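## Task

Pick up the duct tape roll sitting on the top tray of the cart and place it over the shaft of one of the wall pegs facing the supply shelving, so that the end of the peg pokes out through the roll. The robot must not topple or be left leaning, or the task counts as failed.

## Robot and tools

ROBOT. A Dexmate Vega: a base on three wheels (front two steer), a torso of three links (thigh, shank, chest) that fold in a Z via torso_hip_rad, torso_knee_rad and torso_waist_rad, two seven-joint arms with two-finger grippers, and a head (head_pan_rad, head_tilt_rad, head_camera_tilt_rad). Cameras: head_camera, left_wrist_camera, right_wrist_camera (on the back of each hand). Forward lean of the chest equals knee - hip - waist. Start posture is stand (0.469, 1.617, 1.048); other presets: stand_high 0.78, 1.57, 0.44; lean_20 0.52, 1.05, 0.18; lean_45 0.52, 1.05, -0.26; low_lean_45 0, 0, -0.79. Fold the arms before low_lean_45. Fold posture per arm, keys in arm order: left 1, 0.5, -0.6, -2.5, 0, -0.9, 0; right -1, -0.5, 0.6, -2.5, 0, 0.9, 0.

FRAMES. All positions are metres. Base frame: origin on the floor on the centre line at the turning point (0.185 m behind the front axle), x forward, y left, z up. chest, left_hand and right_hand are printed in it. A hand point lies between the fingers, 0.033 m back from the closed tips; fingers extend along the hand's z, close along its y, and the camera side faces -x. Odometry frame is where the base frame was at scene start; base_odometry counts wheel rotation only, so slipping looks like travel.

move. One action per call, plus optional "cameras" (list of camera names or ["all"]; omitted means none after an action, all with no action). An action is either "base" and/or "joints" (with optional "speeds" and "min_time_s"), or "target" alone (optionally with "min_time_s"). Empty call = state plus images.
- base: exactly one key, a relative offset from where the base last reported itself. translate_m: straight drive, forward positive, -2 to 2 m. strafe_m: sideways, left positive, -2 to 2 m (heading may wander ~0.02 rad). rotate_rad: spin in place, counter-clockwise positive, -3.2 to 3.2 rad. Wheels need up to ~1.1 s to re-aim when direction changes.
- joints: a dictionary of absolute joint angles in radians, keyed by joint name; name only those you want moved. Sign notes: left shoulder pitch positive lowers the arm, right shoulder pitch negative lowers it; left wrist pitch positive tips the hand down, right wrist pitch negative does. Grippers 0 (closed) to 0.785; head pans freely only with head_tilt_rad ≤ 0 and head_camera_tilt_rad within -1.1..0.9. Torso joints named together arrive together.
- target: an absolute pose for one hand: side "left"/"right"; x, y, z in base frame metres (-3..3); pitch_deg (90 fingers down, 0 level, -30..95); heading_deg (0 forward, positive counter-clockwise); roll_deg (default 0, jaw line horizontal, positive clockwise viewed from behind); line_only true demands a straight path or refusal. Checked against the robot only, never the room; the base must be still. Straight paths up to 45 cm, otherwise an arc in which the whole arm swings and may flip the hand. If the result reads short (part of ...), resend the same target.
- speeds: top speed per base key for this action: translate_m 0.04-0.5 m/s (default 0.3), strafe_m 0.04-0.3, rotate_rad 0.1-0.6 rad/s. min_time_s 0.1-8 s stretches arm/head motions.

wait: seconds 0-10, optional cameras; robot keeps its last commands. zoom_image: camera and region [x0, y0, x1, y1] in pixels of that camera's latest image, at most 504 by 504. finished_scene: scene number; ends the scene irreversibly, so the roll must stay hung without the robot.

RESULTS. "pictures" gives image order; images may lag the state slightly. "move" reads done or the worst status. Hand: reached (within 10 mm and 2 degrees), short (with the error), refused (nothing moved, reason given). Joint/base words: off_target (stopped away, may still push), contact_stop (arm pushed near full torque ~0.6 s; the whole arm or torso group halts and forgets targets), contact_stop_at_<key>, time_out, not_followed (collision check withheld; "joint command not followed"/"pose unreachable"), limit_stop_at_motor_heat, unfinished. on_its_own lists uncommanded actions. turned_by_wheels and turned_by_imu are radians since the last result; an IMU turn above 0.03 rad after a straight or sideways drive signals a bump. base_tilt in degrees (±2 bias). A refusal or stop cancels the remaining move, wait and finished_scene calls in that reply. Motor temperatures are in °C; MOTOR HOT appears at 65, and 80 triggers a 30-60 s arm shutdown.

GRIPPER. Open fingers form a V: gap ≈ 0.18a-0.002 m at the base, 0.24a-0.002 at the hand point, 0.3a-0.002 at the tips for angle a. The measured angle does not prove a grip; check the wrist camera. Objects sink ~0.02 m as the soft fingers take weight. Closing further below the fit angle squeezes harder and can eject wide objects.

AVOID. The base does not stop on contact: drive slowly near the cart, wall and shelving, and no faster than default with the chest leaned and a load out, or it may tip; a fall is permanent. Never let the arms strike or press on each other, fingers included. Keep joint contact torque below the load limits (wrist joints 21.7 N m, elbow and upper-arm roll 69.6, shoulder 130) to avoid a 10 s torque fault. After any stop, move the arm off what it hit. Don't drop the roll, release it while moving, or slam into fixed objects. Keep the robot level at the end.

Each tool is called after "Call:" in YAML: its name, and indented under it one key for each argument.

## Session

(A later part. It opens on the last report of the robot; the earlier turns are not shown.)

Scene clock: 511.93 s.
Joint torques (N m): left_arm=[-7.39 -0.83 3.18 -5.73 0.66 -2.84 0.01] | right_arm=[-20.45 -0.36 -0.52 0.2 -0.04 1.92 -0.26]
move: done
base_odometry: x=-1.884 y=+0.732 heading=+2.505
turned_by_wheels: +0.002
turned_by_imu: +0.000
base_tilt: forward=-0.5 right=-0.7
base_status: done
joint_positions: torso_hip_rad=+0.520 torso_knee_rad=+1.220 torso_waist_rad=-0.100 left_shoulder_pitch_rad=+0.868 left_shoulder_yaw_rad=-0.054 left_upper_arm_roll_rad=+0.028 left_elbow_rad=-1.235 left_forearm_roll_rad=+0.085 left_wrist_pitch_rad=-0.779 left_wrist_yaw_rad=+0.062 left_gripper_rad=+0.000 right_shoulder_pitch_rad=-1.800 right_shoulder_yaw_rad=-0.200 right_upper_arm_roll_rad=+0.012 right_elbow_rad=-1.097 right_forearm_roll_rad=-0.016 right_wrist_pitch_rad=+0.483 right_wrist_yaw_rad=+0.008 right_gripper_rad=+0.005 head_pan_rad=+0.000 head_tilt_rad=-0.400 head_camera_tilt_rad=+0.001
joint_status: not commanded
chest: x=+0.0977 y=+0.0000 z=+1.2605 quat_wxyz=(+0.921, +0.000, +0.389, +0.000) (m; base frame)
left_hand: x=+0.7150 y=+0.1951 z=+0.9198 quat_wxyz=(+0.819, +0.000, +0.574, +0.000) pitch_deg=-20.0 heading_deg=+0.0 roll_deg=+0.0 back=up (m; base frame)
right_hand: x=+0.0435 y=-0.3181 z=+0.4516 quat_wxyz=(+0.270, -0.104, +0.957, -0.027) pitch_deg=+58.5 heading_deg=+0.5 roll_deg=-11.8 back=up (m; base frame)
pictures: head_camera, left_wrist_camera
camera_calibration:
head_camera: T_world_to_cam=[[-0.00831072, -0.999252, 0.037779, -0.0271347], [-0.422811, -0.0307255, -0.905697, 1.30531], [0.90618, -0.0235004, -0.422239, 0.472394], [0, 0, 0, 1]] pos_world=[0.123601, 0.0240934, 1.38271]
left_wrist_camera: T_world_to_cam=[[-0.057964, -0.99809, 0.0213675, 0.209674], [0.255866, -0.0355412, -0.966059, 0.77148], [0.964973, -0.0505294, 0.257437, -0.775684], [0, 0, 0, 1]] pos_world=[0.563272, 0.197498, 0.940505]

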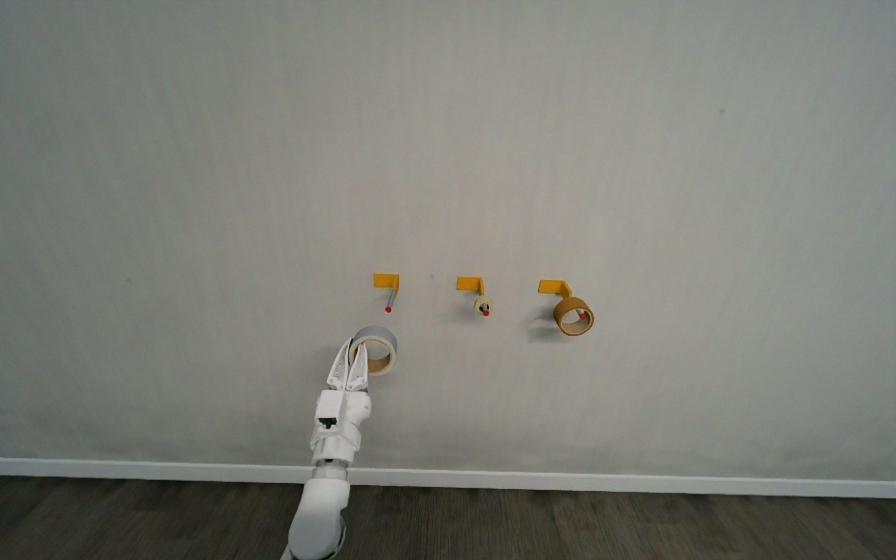

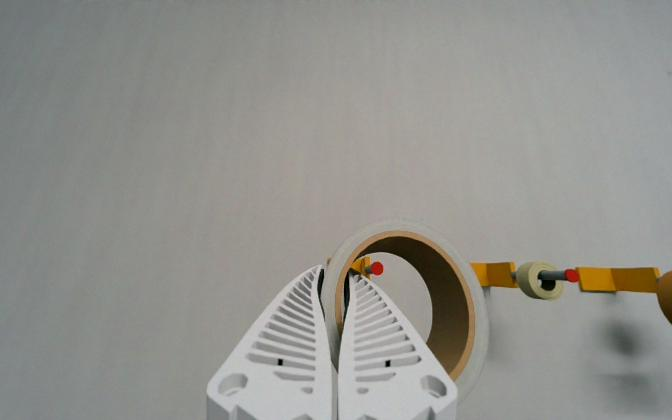

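Call:
move:
  target: {"side":"left","x":0.715,"y":0.185,"z":0.928,"pitch_deg":-20,"heading_deg":0,"line_only":true}

Call:
move:
  base: {"translate_m": 0.11}
  speeds: {"translate_m": 0.1}
  cameras: ["left_wrist_camera","head_camera"]

Call:
zoom_image:
  camera: "head_camera"
  region: [300, 260, 480, 395]

Call:
zoom_image:
  camera: "left_wrist_camera"
  region: [300, 200, 500, 350]

Scene clock: 536.07 s.
Joint torques (N m): left_arm=[-7.22 -0.5 7.57 -8.28 0.17 -3.49 0.57] | right_arm=[-21.78 0.25 -1.01 -0.25 -0.11 1.67 -0.29]
move: done
base_odometry: x=-1.884 y=+0.732 heading=+2.505
turned_by_wheels: +0.000
turned_by_imu: +0.000
base_tilt: forward=-0.6 right=-0.8
base_status: not commanded
joint_positions: torso_hip_rad=+0.520 torso_knee_rad=+1.220 torso_waist_rad=-0.100 left_shoulder_pitch_rad=+0.881 left_shoulder_yaw_rad=-0.069 left_upper_arm_roll_rad=+0.037 left_elbow_rad=-1.278 left_forearm_roll_rad=+0.107 left_wrist_pitch_rad=-0.748 left_wrist_yaw_rad=+0.075 left_gripper_rad=+0.000 right_shoulder_pitch_rad=-1.800 right_shoulder_yaw_rad=-0.200 right_upper_arm_roll_rad=+0.012 right_elbow_rad=-1.097 right_forearm_roll_rad=-0.016 right_wrist_pitch_rad=+0.483 right_wrist_yaw_rad=+0.008 right_gripper_rad=+0.005 head_pan_rad=+0.000 head_tilt_rad=-0.400 head_camera_tilt_rad=+0.001
joint_status: not commanded
chest: x=+0.0977 y=+0.0000 z=+1.2605 quat_wxyz=(+0.921, +0.000, +0.389, +0.000) (m; base frame)
left_hand: x=+0.7151 y=+0.1860 z=+0.9271 quat_wxyz=(+0.819, +0.000, +0.574, +0.000) pitch_deg=-20.0 heading_deg=+0.0 roll_deg=+0.0 back=up (m; base frame)
left_hand_status: reached (straight line, planned for 0.5 s): 1 mm and 0.0 deg off.
right_hand: x=+0.0435 y=-0.3181 z=+0.4516 quat_wxyz=(+0.270, -0.104, +0.957, -0.027) pitch_deg=+58.5 heading_deg=+0.5 roll_deg=-11.8 back=up (m; base frame)
pictures: none

Scene clock: 538.13 s.
Joint torques (N m): left_arm=[-7.17 -0.37 6.74 -7.68 0.21 -2.2 0.4] | right_arm=[-20.57 0.55 -0.74 0.23 0.03 0.88 -0.1]
move: done
base_odometry: x=-1.972 y=+0.797 heading=+2.507
turned_by_wheels: +0.002
turned_by_imu: +0.001
base_tilt: forward=-0.4 right=-0.7
base_status: done
joint_positions: torso_hip_rad=+0.520 torso_knee_rad=+1.220 torso_waist_rad=-0.100 left_shoulder_pitch_rad=+0.883 left_shoulder_yaw_rad=-0.070 left_upper_arm_roll_rad=+0.038 left_elbow_rad=-1.282 left_forearm_roll_rad=+0.109 left_wrist_pitch_rad=-0.745 left_wrist_yaw_rad=+0.077 left_gripper_rad=+0.000 right_shoulder_pitch_rad=-1.800 right_shoulder_yaw_rad=-0.200 right_upper_arm_roll_rad=+0.012 right_elbow_rad=-1.097 right_forearm_roll_rad=-0.016 right_wrist_pitch_rad=+0.483 right_wrist_yaw_rad=+0.008 right_gripper_rad=+0.005 head_pan_rad=+0.000 head_tilt_rad=-0.400 head_camera_tilt_rad=+0.001
joint_status: not commanded
chest: x=+0.0978 y=+0.0000 z=+1.2605 quat_wxyz=(+0.921, +0.000, +0.389, +0.000) (m; base frame)
left_hand: x=+0.7150 y=+0.1852 z=+0.9278 quat_wxyz=(+0.819, +0.000, +0.574, +0.000) pitch_deg=-20.0 heading_deg=+0.0 roll_deg=+0.0 back=up (m; base frame)
right_hand: x=+0.0435 y=-0.3181 z=+0.4516 quat_wxyz=(+0.270, -0.104, +0.957, -0.027) pitch_deg=+58.5 heading_deg=+0.5 roll_deg=-11.8 back=up (m; base frame)
pictures: head_camera, left_wrist_camera
camera_calibration:
head_camera: T_world_to_cam=[[-0.00830919, -0.999252, 0.0377787, -0.0271336], [-0.422772, -0.0307268, -0.905715, 1.30537], [0.906198, -0.0234975, -0.4222, 0.472247], [0, 0, 0, 1]] pos_world=[0.123701, 0.0240934, 1.38271]
left_wrist_camera: T_world_to_cam=[[-0.0579619, -0.99809, 0.0213689, 0.199522], [0.255773, -0.0355371, -0.966084, 0.778831], [0.964998, -0.0505305, 0.257344, -0.778149], [0, 0, 0, 1]] pos_world=[0.563272, 0.187498, 0.948404]

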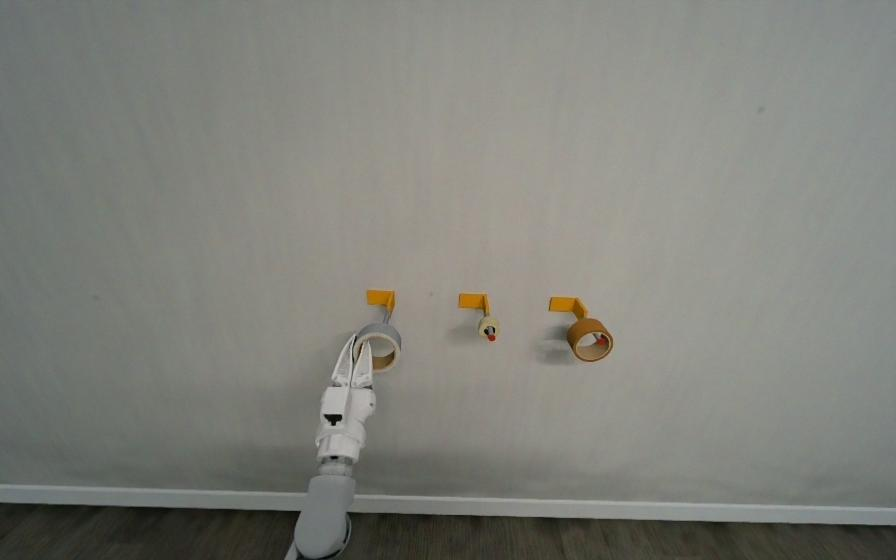

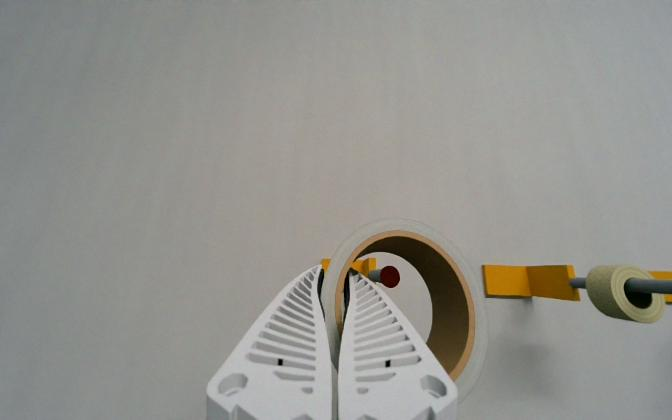

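Scaled by 2.800 from the camera's 896x560 image, which has a finer 960x600 frame.

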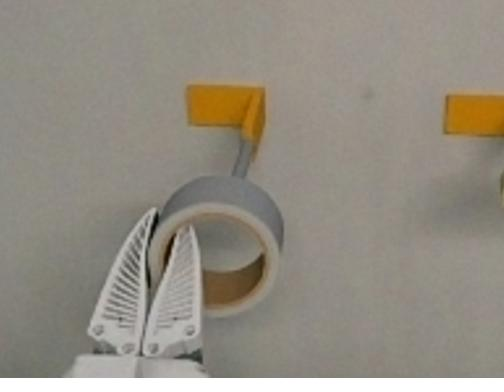

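Scaled by 2.520 from the camera's 672x420 image, which has a finer 960x600 frame.

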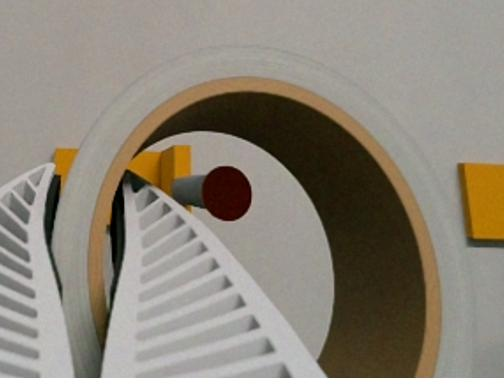

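Call:
move:
  target: {"side":"left","x":0.715,"y":0.183,"z":0.935,"pitch_deg":-20,"heading_deg":0,"line_only":true}

Call:
move:
  base: {"translate_m": 0.06}
  speeds: {"translate_m": 0.06}
  cameras: ["left_wrist_camera","head_camera"]

Call:
zoom_image:
  camera: "head_camera"
  region: [300, 260, 480, 395]

Call:
zoom_image:
  camera: "left_wrist_camera"
  region: [300, 200, 500, 350]

Scene clock: 547.67 s.
Joint torques (N m): left_arm=[-7.67 -0.68 7.09 -7.08 0.64 -2.16 -0.22] | right_arm=[-21.16 0.79 -1.04 -0.24 0.02 1.89 -0.24]
move: done
base_odometry: x=-1.972 y=+0.797 heading=+2.507
turned_by_wheels: +0.000
turned_by_imu: +0.000
base_tilt: forward=-0.6 right=-0.7
base_status: not commanded
joint_positions: torso_hip_rad=+0.520 torso_knee_rad=+1.220 torso_waist_rad=-0.100 left_shoulder_pitch_rad=+0.894 left_shoulder_yaw_rad=-0.075 left_upper_arm_roll_rad=+0.040 left_elbow_rad=-1.321 left_forearm_roll_rad=+0.113 left_wrist_pitch_rad=-0.717 left_wrist_yaw_rad=+0.076 left_gripper_rad=+0.000 right_shoulder_pitch_rad=-1.800 right_shoulder_yaw_rad=-0.200 right_upper_arm_roll_rad=+0.012 right_elbow_rad=-1.097 right_forearm_roll_rad=-0.016 right_wrist_pitch_rad=+0.483 right_wrist_yaw_rad=+0.008 right_gripper_rad=+0.005 head_pan_rad=+0.000 head_tilt_rad=-0.400 head_camera_tilt_rad=+0.001
joint_status: not commanded
chest: x=+0.0978 y=+0.0000 z=+1.2605 quat_wxyz=(+0.921, +0.000, +0.389, +0.000) (m; base frame)
left_hand: x=+0.7151 y=+0.1834 z=+0.9341 quat_wxyz=(+0.819, +0.000, +0.574, +0.000) pitch_deg=-20.0 heading_deg=+0.0 roll_deg=+0.0 back=up (m; base frame)
left_hand_status: reached (straight line, planned for 0.4 s): 1 mm and 0.0 deg off.
right_hand: x=+0.0435 y=-0.3181 z=+0.4516 quat_wxyz=(+0.270, -0.104, +0.957, -0.027) pitch_deg=+58.5 heading_deg=+0.5 roll_deg=-11.8 back=up (m; base frame)
pictures: none

Scene clock: 549.30 s.
Joint torques (N m): left_arm=[-7.08 -4.73 6.73 -7.02 0.68 -2.05 -0.36] | right_arm=[-20.62 0.54 -0.61 0.05 0.12 1.92 -0.36]
move: done
base_odometry: x=-2.020 y=+0.833 heading=+2.509
turned_by_wheels: +0.002
turned_by_imu: +0.001
base_tilt: forward=-0.5 right=-0.8
base_status: done
joint_positions: torso_hip_rad=+0.520 torso_knee_rad=+1.220 torso_waist_rad=-0.100 left_shoulder_pitch_rad=+0.896 left_shoulder_yaw_rad=-0.075 left_upper_arm_roll_rad=+0.040 left_elbow_rad=-1.326 left_forearm_roll_rad=+0.113 left_wrist_pitch_rad=-0.714 left_wrist_yaw_rad=+0.076 left_gripper_rad=+0.000 right_shoulder_pitch_rad=-1.800 right_shoulder_yaw_rad=-0.200 right_upper_arm_roll_rad=+0.012 right_elbow_rad=-1.097 right_forearm_roll_rad=-0.016 right_wrist_pitch_rad=+0.483 right_wrist_yaw_rad=+0.008 right_gripper_rad=+0.005 head_pan_rad=+0.000 head_tilt_rad=-0.400 head_camera_tilt_rad=+0.001
joint_status: not commanded
chest: x=+0.0978 y=+0.0000 z=+1.2605 quat_wxyz=(+0.921, +0.000, +0.389, +0.000) (m; base frame)
left_hand: x=+0.7150 y=+0.1832 z=+0.9348 quat_wxyz=(+0.819, +0.000, +0.574, +0.000) pitch_deg=-20.0 heading_deg=+0.0 roll_deg=+0.0 back=up (m; base frame)
right_hand: x=+0.0435 y=-0.3181 z=+0.4516 quat_wxyz=(+0.270, -0.104, +0.957, -0.027) pitch_deg=+58.5 heading_deg=+0.5 roll_deg=-11.8 back=up (m; base frame)
pictures: head_camera, left_wrist_camera
camera_calibration:
head_camera: T_world_to_cam=[[-0.00830987, -0.999252, 0.0377773, -0.0271315], [-0.422772, -0.0307253, -0.905715, 1.30537], [0.906198, -0.0234975, -0.4222, 0.472247], [0, 0, 0, 1]] pos_world=[0.123701, 0.0240934, 1.38271]
left_wrist_camera: T_world_to_cam=[[-0.0577717, -0.9981, 0.0214203, 0.197223], [0.255873, -0.035543, -0.966057, 0.785443], [0.964983, -0.0503298, 0.25744, -0.780172], [0, 0, 0, 1]] pos_world=[0.563273, 0.185499, 0.955405]

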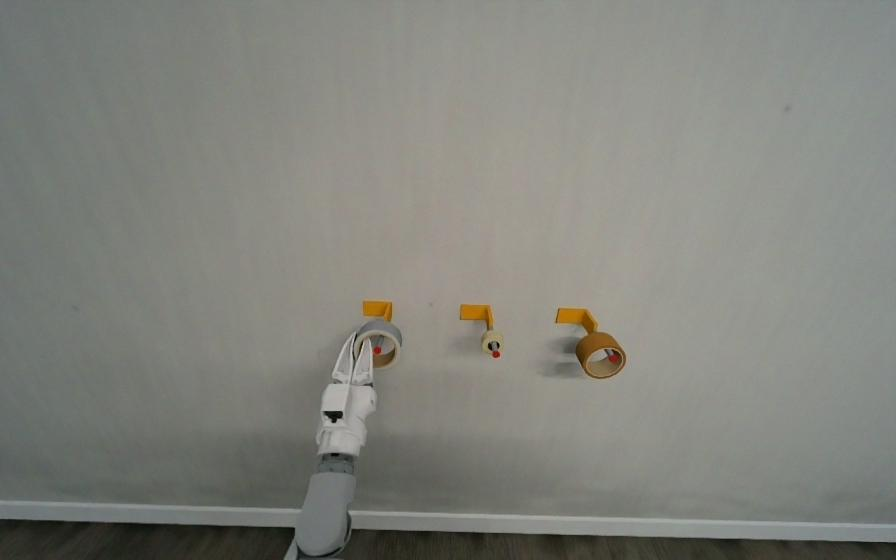

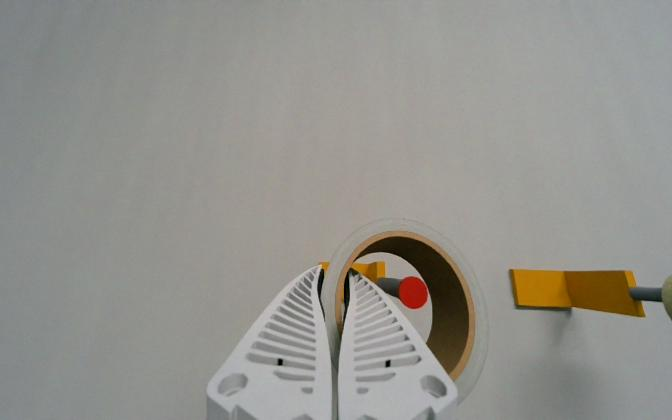

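Scaled by 2.800 from the camera's 896x560 image, which has a finer 960x600 frame.

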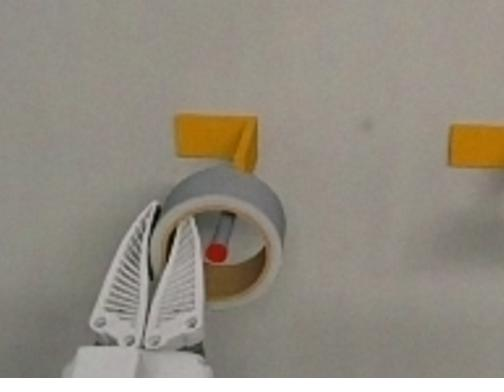

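Scaled by 2.520 from the camera's 672x420 image, which has a finer 960x600 frame.

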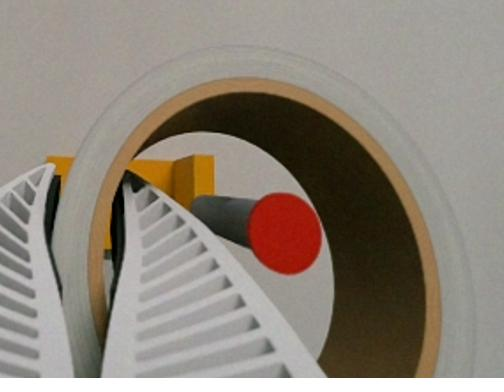

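Call:
move:
  base: {"translate_m": 0.05}
  speeds: {"translate_m": 0.06}
  cameras: ["left_wrist_camera","head_camera"]

Call:
zoom_image:
  camera: "head_camera"
  region: [300, 260, 480, 395]

Call:
zoom_image:
  camera: "left_wrist_camera"
  region: [300, 200, 500, 350]

Scene clock: 555.60 s.
Joint torques (N m): left_arm=[-9.14 -1.72 6.09 -6.67 0.62 -2.08 0.51] | right_arm=[-20.98 0.83 -0.76 0.54 -0.02 1.8 -0.28]
move: done
base_odometry: x=-2.060 y=+0.863 heading=+2.510
turned_by_wheels: +0.002
turned_by_imu: +0.001
base_tilt: forward=-0.5 right=-0.9
base_status: done
joint_positions: torso_hip_rad=+0.520 torso_knee_rad=+1.220 torso_waist_rad=-0.100 left_shoulder_pitch_rad=+0.896 left_shoulder_yaw_rad=-0.075 left_upper_arm_roll_rad=+0.040 left_elbow_rad=-1.326 left_forearm_roll_rad=+0.113 left_wrist_pitch_rad=-0.714 left_wrist_yaw_rad=+0.076 left_gripper_rad=+0.000 right_shoulder_pitch_rad=-1.800 right_shoulder_yaw_rad=-0.200 right_upper_arm_roll_rad=+0.012 right_elbow_rad=-1.097 right_forearm_roll_rad=-0.016 right_wrist_pitch_rad=+0.483 right_wrist_yaw_rad=+0.008 right_gripper_rad=+0.005 head_pan_rad=+0.000 head_tilt_rad=-0.400 head_camera_tilt_rad=+0.001
joint_status: not commanded
chest: x=+0.0978 y=+0.0000 z=+1.2605 quat_wxyz=(+0.921, +0.000, +0.389, +0.000) (m; base frame)
left_hand: x=+0.7150 y=+0.1832 z=+0.9348 quat_wxyz=(+0.819, +0.000, +0.574, +0.000) pitch_deg=-20.0 heading_deg=+0.0 roll_deg=+0.0 back=up (m; base frame)
right_hand: x=+0.0435 y=-0.3181 z=+0.4516 quat_wxyz=(+0.270, -0.104, +0.957, -0.027) pitch_deg=+58.5 heading_deg=+0.5 roll_deg=-11.8 back=up (m; base frame)
pictures: head_camera, left_wrist_camera
camera_calibration:
head_camera: T_world_to_cam=[[-0.00831328, -0.999252, 0.0377797, -0.0271344], [-0.42269, -0.0307281, -0.905753, 1.30542], [0.906236, -0.0234989, -0.422118, 0.472128], [0, 0, 0, 1]] pos_world=[0.123702, 0.0240934, 1.38271]
left_wrist_camera: T_world_to_cam=[[-0.0578671, -0.998095, 0.0214003, 0.197294], [0.255776, -0.0355432, -0.966082, 0.785521], [0.965003, -0.0504307, 0.257345, -0.780074], [0, 0, 0, 1]] pos_world=[0.563273, 0.185499, 0.955404]

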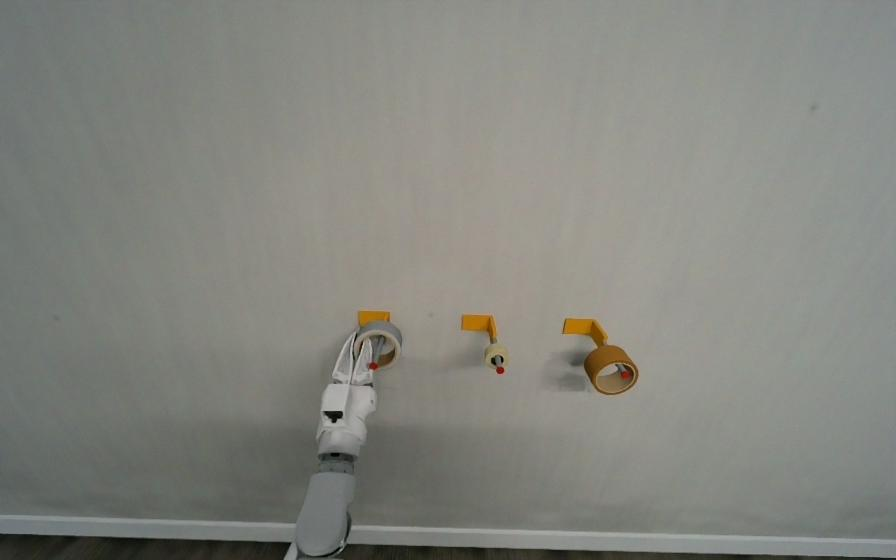

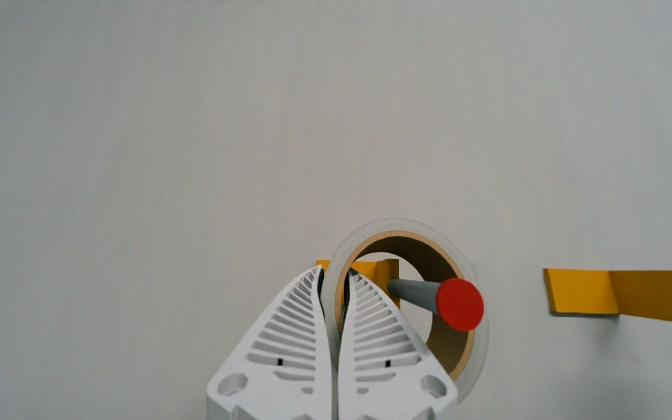

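Scaled by 2.800 from the camera's 896x560 image, which has a finer 960x600 frame.

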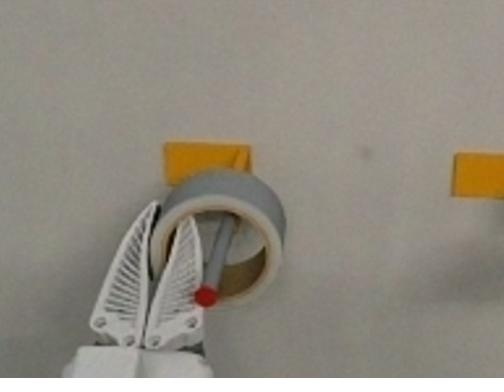

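Scaled by 2.520 from the camera's 672x420 image, which has a finer 960x600 frame.

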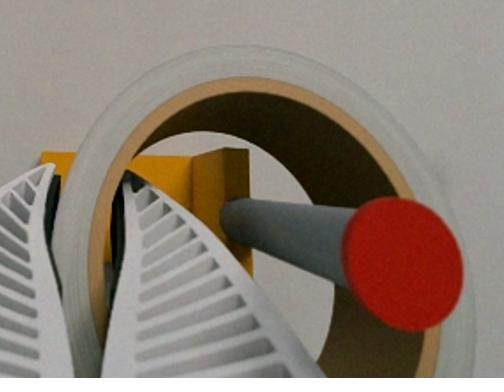

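Call:
move:
  target: {"side":"left","x":0.715,"y":0.183,"z":0.915,"pitch_deg":-20,"heading_deg":0,"line_only":true}
  cameras: ["left_wrist_camera","head_camera"]

Call:
zoom_image:
  camera: "head_camera"
  region: [300, 260, 480, 395]

Call:
zoom_image:
  camera: "left_wrist_camera"
  region: [300, 200, 500, 350]

Scene clock: 563.93 s.
Joint torques (N m): left_arm=[-15.07 -0.52 -2.25 -4.54 0.56 -1.81 0.89] | right_arm=[-21.26 0.26 -0.67 0.07 0.03 0.78 -0.11]
move: done
base_odometry: x=-2.060 y=+0.863 heading=+2.510
turned_by_wheels: +0.000
turned_by_imu: +0.000
base_tilt: forward=-0.6 right=-0.9
base_status: not commanded
joint_positions: torso_hip_rad=+0.520 torso_knee_rad=+1.220 torso_waist_rad=-0.100 left_shoulder_pitch_rad=+0.856 left_shoulder_yaw_rad=-0.070 left_upper_arm_roll_rad=+0.039 left_elbow_rad=-1.198 left_forearm_roll_rad=+0.115 left_wrist_pitch_rad=-0.802 left_wrist_yaw_rad=+0.089 left_gripper_rad=+0.000 right_shoulder_pitch_rad=-1.800 right_shoulder_yaw_rad=-0.200 right_upper_arm_roll_rad=+0.012 right_elbow_rad=-1.097 right_forearm_roll_rad=-0.016 right_wrist_pitch_rad=+0.483 right_wrist_yaw_rad=+0.008 right_gripper_rad=+0.005 head_pan_rad=+0.000 head_tilt_rad=-0.400 head_camera_tilt_rad=+0.001
joint_status: not commanded
chest: x=+0.0978 y=+0.0000 z=+1.2605 quat_wxyz=(+0.921, +0.000, +0.389, +0.000) (m; base frame)
left_hand: x=+0.7149 y=+0.1828 z=+0.9154 quat_wxyz=(+0.819, +0.000, +0.574, +0.000) pitch_deg=-20.0 heading_deg=+0.0 roll_deg=+0.0 back=up (m; base frame)
left_hand_status: reached (straight line, planned for 0.7 s): 0 mm and 0.0 deg off.
right_hand: x=+0.0435 y=-0.3181 z=+0.4516 quat_wxyz=(+0.270, -0.104, +0.957, -0.027) pitch_deg=+58.5 heading_deg=+0.5 roll_deg=-11.8 back=up (m; base frame)
pictures: head_camera, left_wrist_camera
camera_calibration:
head_camera: T_world_to_cam=[[-0.00831328, -0.999252, 0.0377797, -0.0271344], [-0.42269, -0.0307281, -0.905753, 1.30542], [0.906236, -0.0234989, -0.422118, 0.472128], [0, 0, 0, 1]] pos_world=[0.123702, 0.0240934, 1.38271]
left_wrist_camera: T_world_to_cam=[[-0.058433, -0.998059, 0.0215519, 0.197571], [0.255862, -0.0358406, -0.966049, 0.766769], [0.964946, -0.0509348, 0.25746, -0.774981], [0, 0, 0, 1]] pos_world=[0.563172, 0.185196, 0.936005]

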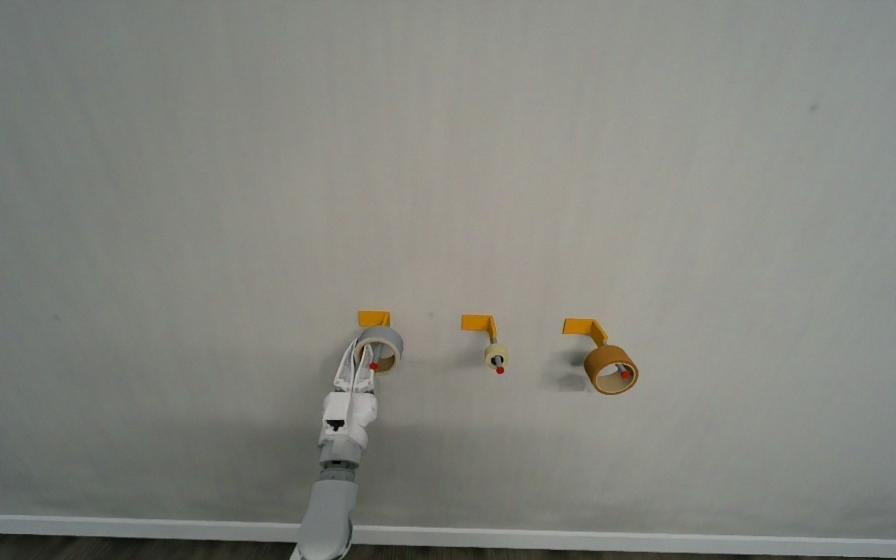

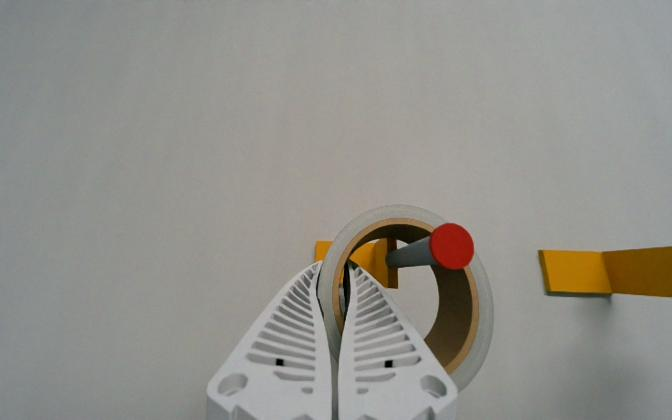

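Scaled by 2.800 from the camera's 896x560 image, which has a finer 960x600 frame.

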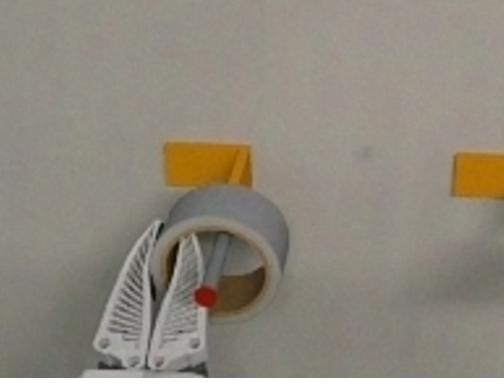

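Scaled by 2.520 from the camera's 672x420 image, which has a finer 960x600 frame.

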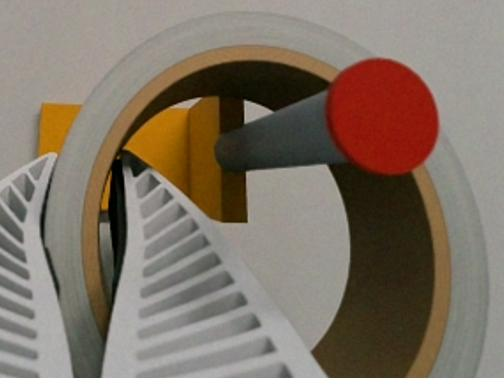

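Call:
move:
  joints: {"left_gripper_rad": 0.16}
  min_time_s: 2
  cameras: ["left_wrist_camera","head_camera"]

Call:
zoom_image:
  camera: "head_camera"
  region: [300, 260, 480, 395]

Call:
zoom_image:
  camera: "left_wrist_camera"
  region: [300, 200, 500, 350]

Scene clock: 573.00 s.
Joint torques (N m): left_arm=[-14.97 -0.42 0.85 -5.06 0.69 -1.02 0.23] | right_arm=[-21.16 0.9 -0.71 -0.76 0.01 0.76 -0.27]
move: done
base_odometry: x=-2.060 y=+0.863 heading=+2.510
turned_by_wheels: +0.000
turned_by_imu: +0.000
base_tilt: forward=-0.6 right=-0.7
base_status: not commanded
joint_positions: torso_hip_rad=+0.520 torso_knee_rad=+1.220 torso_waist_rad=-0.100 left_shoulder_pitch_rad=+0.855 left_shoulder_yaw_rad=-0.070 left_upper_arm_roll_rad=+0.039 left_elbow_rad=-1.194 left_forearm_roll_rad=+0.115 left_wrist_pitch_rad=-0.805 left_wrist_yaw_rad=+0.089 left_gripper_rad=+0.160 right_shoulder_pitch_rad=-1.800 right_shoulder_yaw_rad=-0.200 right_upper_arm_roll_rad=+0.012 right_elbow_rad=-1.097 right_forearm_roll_rad=-0.016 right_wrist_pitch_rad=+0.483 right_wrist_yaw_rad=+0.008 right_gripper_rad=+0.005 head_pan_rad=+0.000 head_tilt_rad=-0.400 head_camera_tilt_rad=+0.001
joint_status: all done
chest: x=+0.0978 y=+0.0000 z=+1.2605 quat_wxyz=(+0.921, +0.000, +0.389, +0.000) (m; base frame)
left_hand: x=+0.7149 y=+0.1829 z=+0.9148 quat_wxyz=(+0.819, +0.000, +0.574, +0.000) pitch_deg=-20.0 heading_deg=+0.0 roll_deg=+0.0 back=up (m; base frame)
right_hand: x=+0.0435 y=-0.3181 z=+0.4516 quat_wxyz=(+0.270, -0.104, +0.957, -0.027) pitch_deg=+58.5 heading_deg=+0.5 roll_deg=-11.8 back=up (m; base frame)
pictures: head_camera, left_wrist_camera
camera_calibration:
head_camera: T_world_to_cam=[[-0.00831328, -0.999252, 0.0377797, -0.0271344], [-0.42269, -0.0307281, -0.905753, 1.30542], [0.906236, -0.0234989, -0.422118, 0.472128], [0, 0, 0, 1]] pos_world=[0.123702, 0.0240934, 1.38271]
left_wrist_camera: T_world_to_cam=[[-0.0583375, -0.998064, 0.0215719, 0.197611], [0.255959, -0.0358404, -0.966023, 0.766212], [0.964926, -0.0508339, 0.257554, -0.774944], [0, 0, 0, 1]] pos_world=[0.563172, 0.185296, 0.935506]

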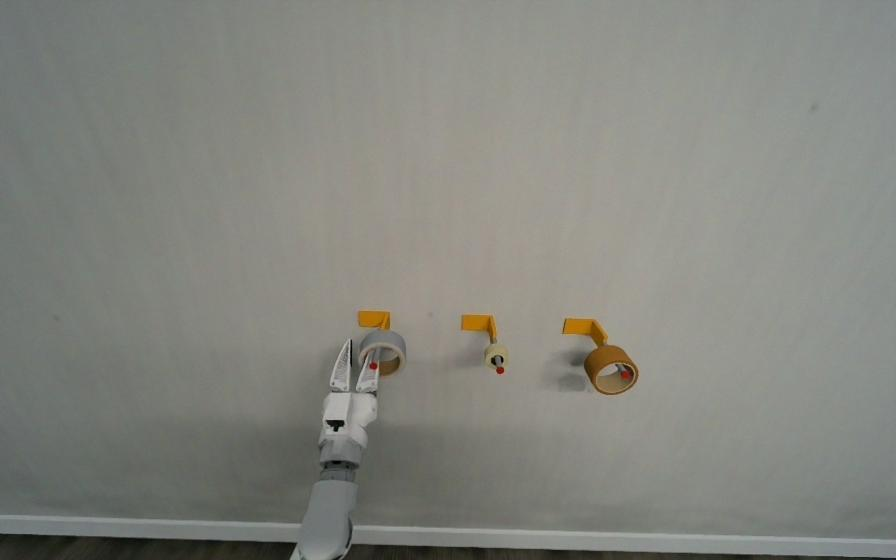

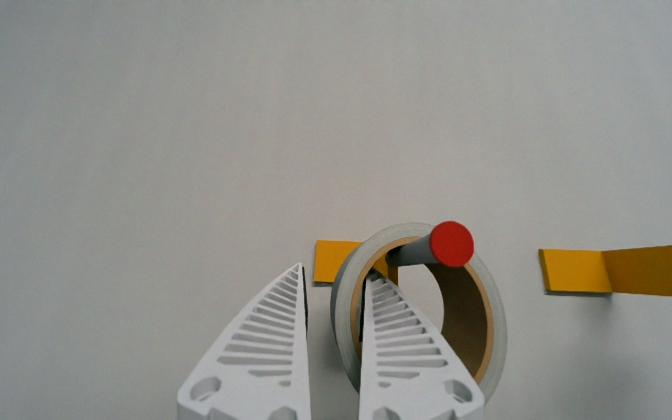

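Scaled by 2.800 from the camera's 896x560 image, which has a finer 960x600 frame.

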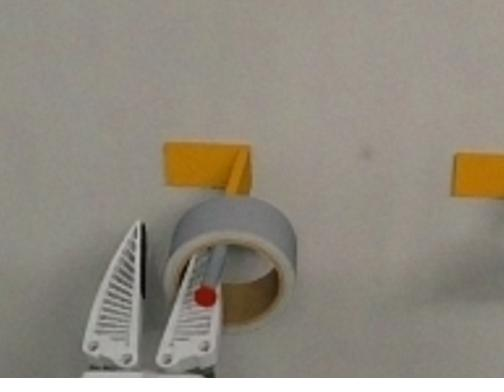

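Scaled by 2.520 from the camera's 672x420 image, which has a finer 960x600 frame.

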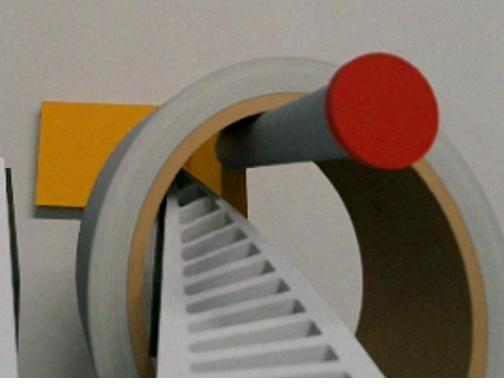

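Call:
move:
  target: {"side":"left","x":0.712,"y":0.178,"z":0.898,"pitch_deg":-20,"heading_deg":0,"line_only":true}
  cameras: ["left_wrist_camera","head_camera"]

Call:
zoom_image:
  camera: "head_camera"
  region: [300, 260, 480, 395]

Call:
zoom_image:
  camera: "left_wrist_camera"
  region: [300, 200, 500, 350]

Scene clock: 581.63 s.
Joint torques (N m): left_arm=[-13.59 -2.48 4.03 -3.87 0.66 -1.57 0.79] | right_arm=[-21.08 0.98 -0.68 -1.26 -0.05 1.31 -0.18]
move: done
base_odometry: x=-2.060 y=+0.863 heading=+2.510
turned_by_wheels: +0.000
turned_by_imu: -0.001
base_tilt: forward=-0.6 right=-0.8
base_status: not commanded
joint_positions: torso_hip_rad=+0.520 torso_knee_rad=+1.220 torso_waist_rad=-0.100 left_shoulder_pitch_rad=+0.820 left_shoulder_yaw_rad=-0.073 left_upper_arm_roll_rad=+0.041 left_elbow_rad=-1.077 left_forearm_roll_rad=+0.132 left_wrist_pitch_rad=-0.886 left_wrist_yaw_rad=+0.113 left_gripper_rad=+0.160 right_shoulder_pitch_rad=-1.800 right_shoulder_yaw_rad=-0.200 right_upper_arm_roll_rad=+0.012 right_elbow_rad=-1.097 right_forearm_roll_rad=-0.016 right_wrist_pitch_rad=+0.483 right_wrist_yaw_rad=+0.008 right_gripper_rad=+0.005 head_pan_rad=+0.000 head_tilt_rad=-0.400 head_camera_tilt_rad=+0.001
joint_status: not commanded
chest: x=+0.0978 y=+0.0000 z=+1.2605 quat_wxyz=(+0.921, +0.000, +0.389, +0.000) (m; base frame)
left_hand: x=+0.7121 y=+0.1783 z=+0.8984 quat_wxyz=(+0.819, +0.000, +0.574, +0.000) pitch_deg=-20.0 heading_deg=+0.0 roll_deg=+0.0 back=up (m; base frame)
left_hand_status: reached (straight line, planned for 0.7 s): 1 mm and 0.0 deg off.
right_hand: x=+0.0435 y=-0.3181 z=+0.4516 quat_wxyz=(+0.270, -0.104, +0.957, -0.027) pitch_deg=+58.5 heading_deg=+0.5 roll_deg=-11.8 back=up (m; base frame)
pictures: head_camera, left_wrist_camera
camera_calibration:
head_camera: T_world_to_cam=[[-0.00831328, -0.999252, 0.0377797, -0.0271344], [-0.42269, -0.0307281, -0.905753, 1.30542], [0.906236, -0.0234989, -0.422118, 0.472128], [0, 0, 0, 1]] pos_world=[0.123702, 0.0240934, 1.38271]
left_wrist_camera: T_world_to_cam=[[-0.0578678, -0.998095, 0.0213939, 0.193015], [0.255869, -0.0355421, -0.966058, 0.750874], [0.964978, -0.0504296, 0.257439, -0.76813], [0, 0, 0, 1]] pos_world=[0.560273, 0.180599, 0.919005]

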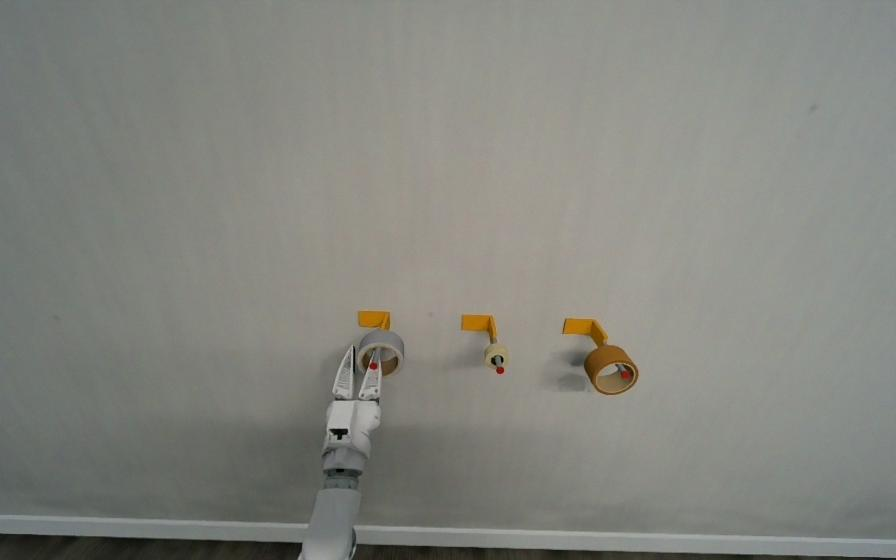

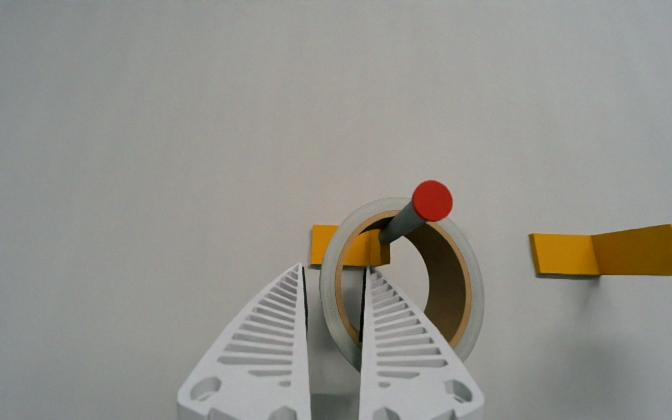

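Scaled by 2.800 from the camera's 896x560 image, which has a finer 960x600 frame.

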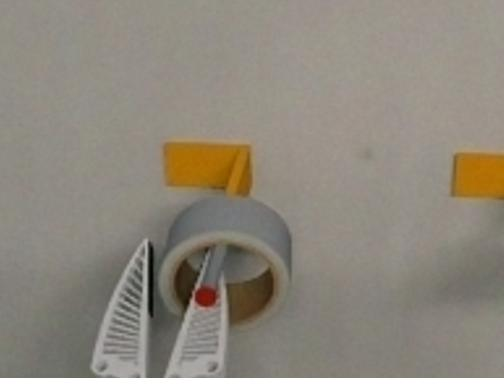

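Scaled by 2.520 from the camera's 672x420 image, which has a finer 960x600 frame.

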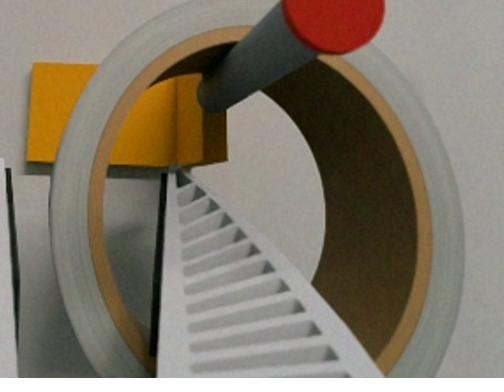

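Free on all sides. Roll hangs on the peg. Back away slowly.

Call:
move:
  base: {"translate_m": -0.2}
  speeds: {"translate_m": 0.08}
  cameras: ["left_wrist_camera","head_camera"]

Call:
zoom_image:
  camera: "head_camera"
  region: [300, 220, 480, 355]

Scene clock: 587.57 s.
Joint torques (N m): left_arm=[-15.86 -2.09 2.11 -4 -0.33 -1.88 -0.11] | right_arm=[-20.03 -0.37 -0.83 -0.77 -0.06 0.97 -0.14]
move: done
base_odometry: x=-1.899 y=+0.745 heading=+2.510
turned_by_wheels: +0.000
turned_by_imu: -0.001
base_tilt: forward=-0.7 right=-0.6
base_status: done
joint_positions: torso_hip_rad=+0.520 torso_knee_rad=+1.220 torso_waist_rad=-0.100 left_shoulder_pitch_rad=+0.819 left_shoulder_yaw_rad=-0.073 left_upper_arm_roll_rad=+0.041 left_elbow_rad=-1.072 left_forearm_roll_rad=+0.133 left_wrist_pitch_rad=-0.889 left_wrist_yaw_rad=+0.113 left_gripper_rad=+0.160 right_shoulder_pitch_rad=-1.800 right_shoulder_yaw_rad=-0.200 right_upper_arm_roll_rad=+0.012 right_elbow_rad=-1.097 right_forearm_roll_rad=-0.016 right_wrist_pitch_rad=+0.483 right_wrist_yaw_rad=+0.008 right_gripper_rad=+0.005 head_pan_rad=+0.000 head_tilt_rad=-0.400 head_camera_tilt_rad=+0.001
joint_status: not commanded
chest: x=+0.0977 y=+0.0000 z=+1.2605 quat_wxyz=(+0.921, +0.000, +0.389, +0.000) (m; base frame)
left_hand: x=+0.7119 y=+0.1781 z=+0.8979 quat_wxyz=(+0.819, +0.000, +0.574, +0.000) pitch_deg=-20.0 heading_deg=+0.0 roll_deg=+0.0 back=up (m; base frame)
right_hand: x=+0.0435 y=-0.3181 z=+0.4516 quat_wxyz=(+0.270, -0.104, +0.957, -0.027) pitch_deg=+58.5 heading_deg=+0.5 roll_deg=-11.8 back=up (m; base frame)
pictures: head_camera, left_wrist_camera
camera_calibration:
head_camera: T_world_to_cam=[[-0.0083191, -0.999252, 0.037777, -0.0271308], [-0.422608, -0.0307254, -0.905791, 1.30542], [0.906274, -0.0235002, -0.422036, 0.472099], [0, 0, 0, 1]] pos_world=[0.123603, 0.0240934, 1.38271]
left_wrist_camera: T_world_to_cam=[[-0.0579702, -0.99809, 0.0213624, 0.192905], [0.255984, -0.0355441, -0.966027, 0.750318], [0.964941, -0.0505324, 0.257556, -0.767984], [0, 0, 0, 1]] pos_world=[0.560172, 0.180398, 0.918505]

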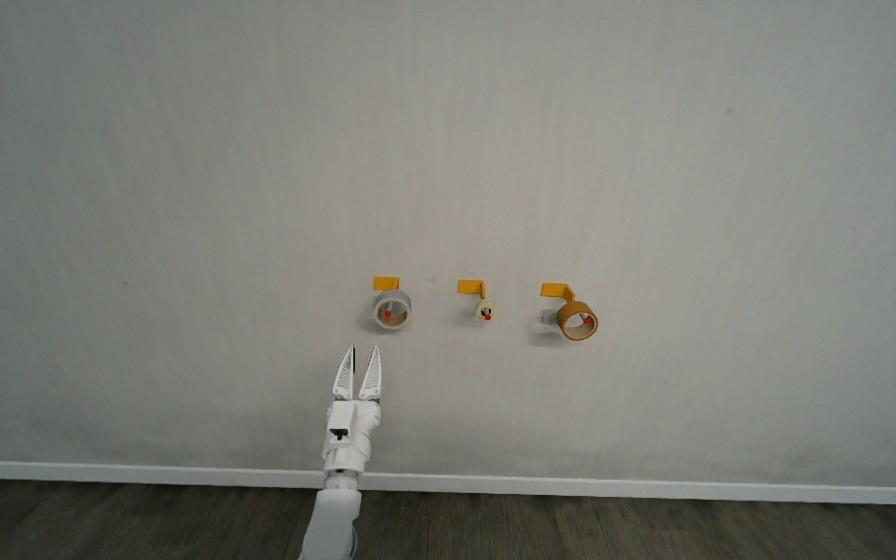

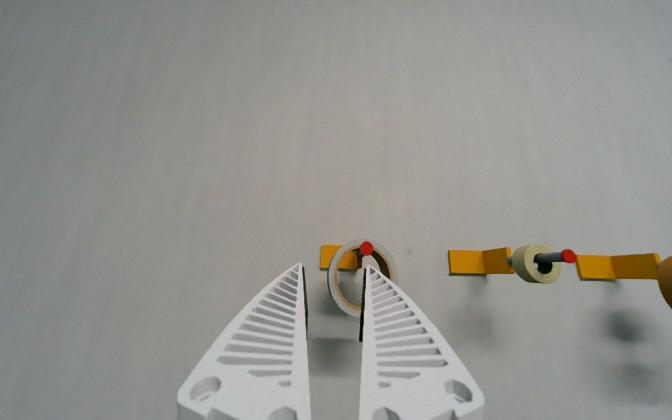

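Scaled by 2.800 from the camera's 896x560 image, which has a finer 960x600 frame.

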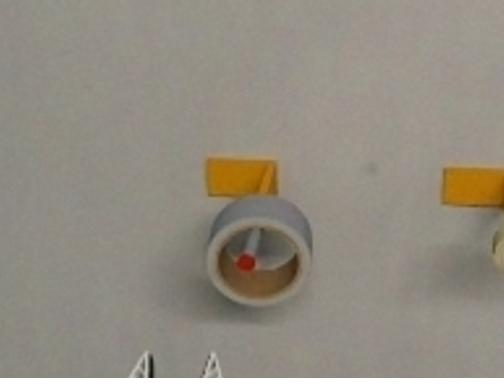

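Hanging with the tip out.

Call:
finished_scene:
  scene: 2

The scene is finished: the task was done.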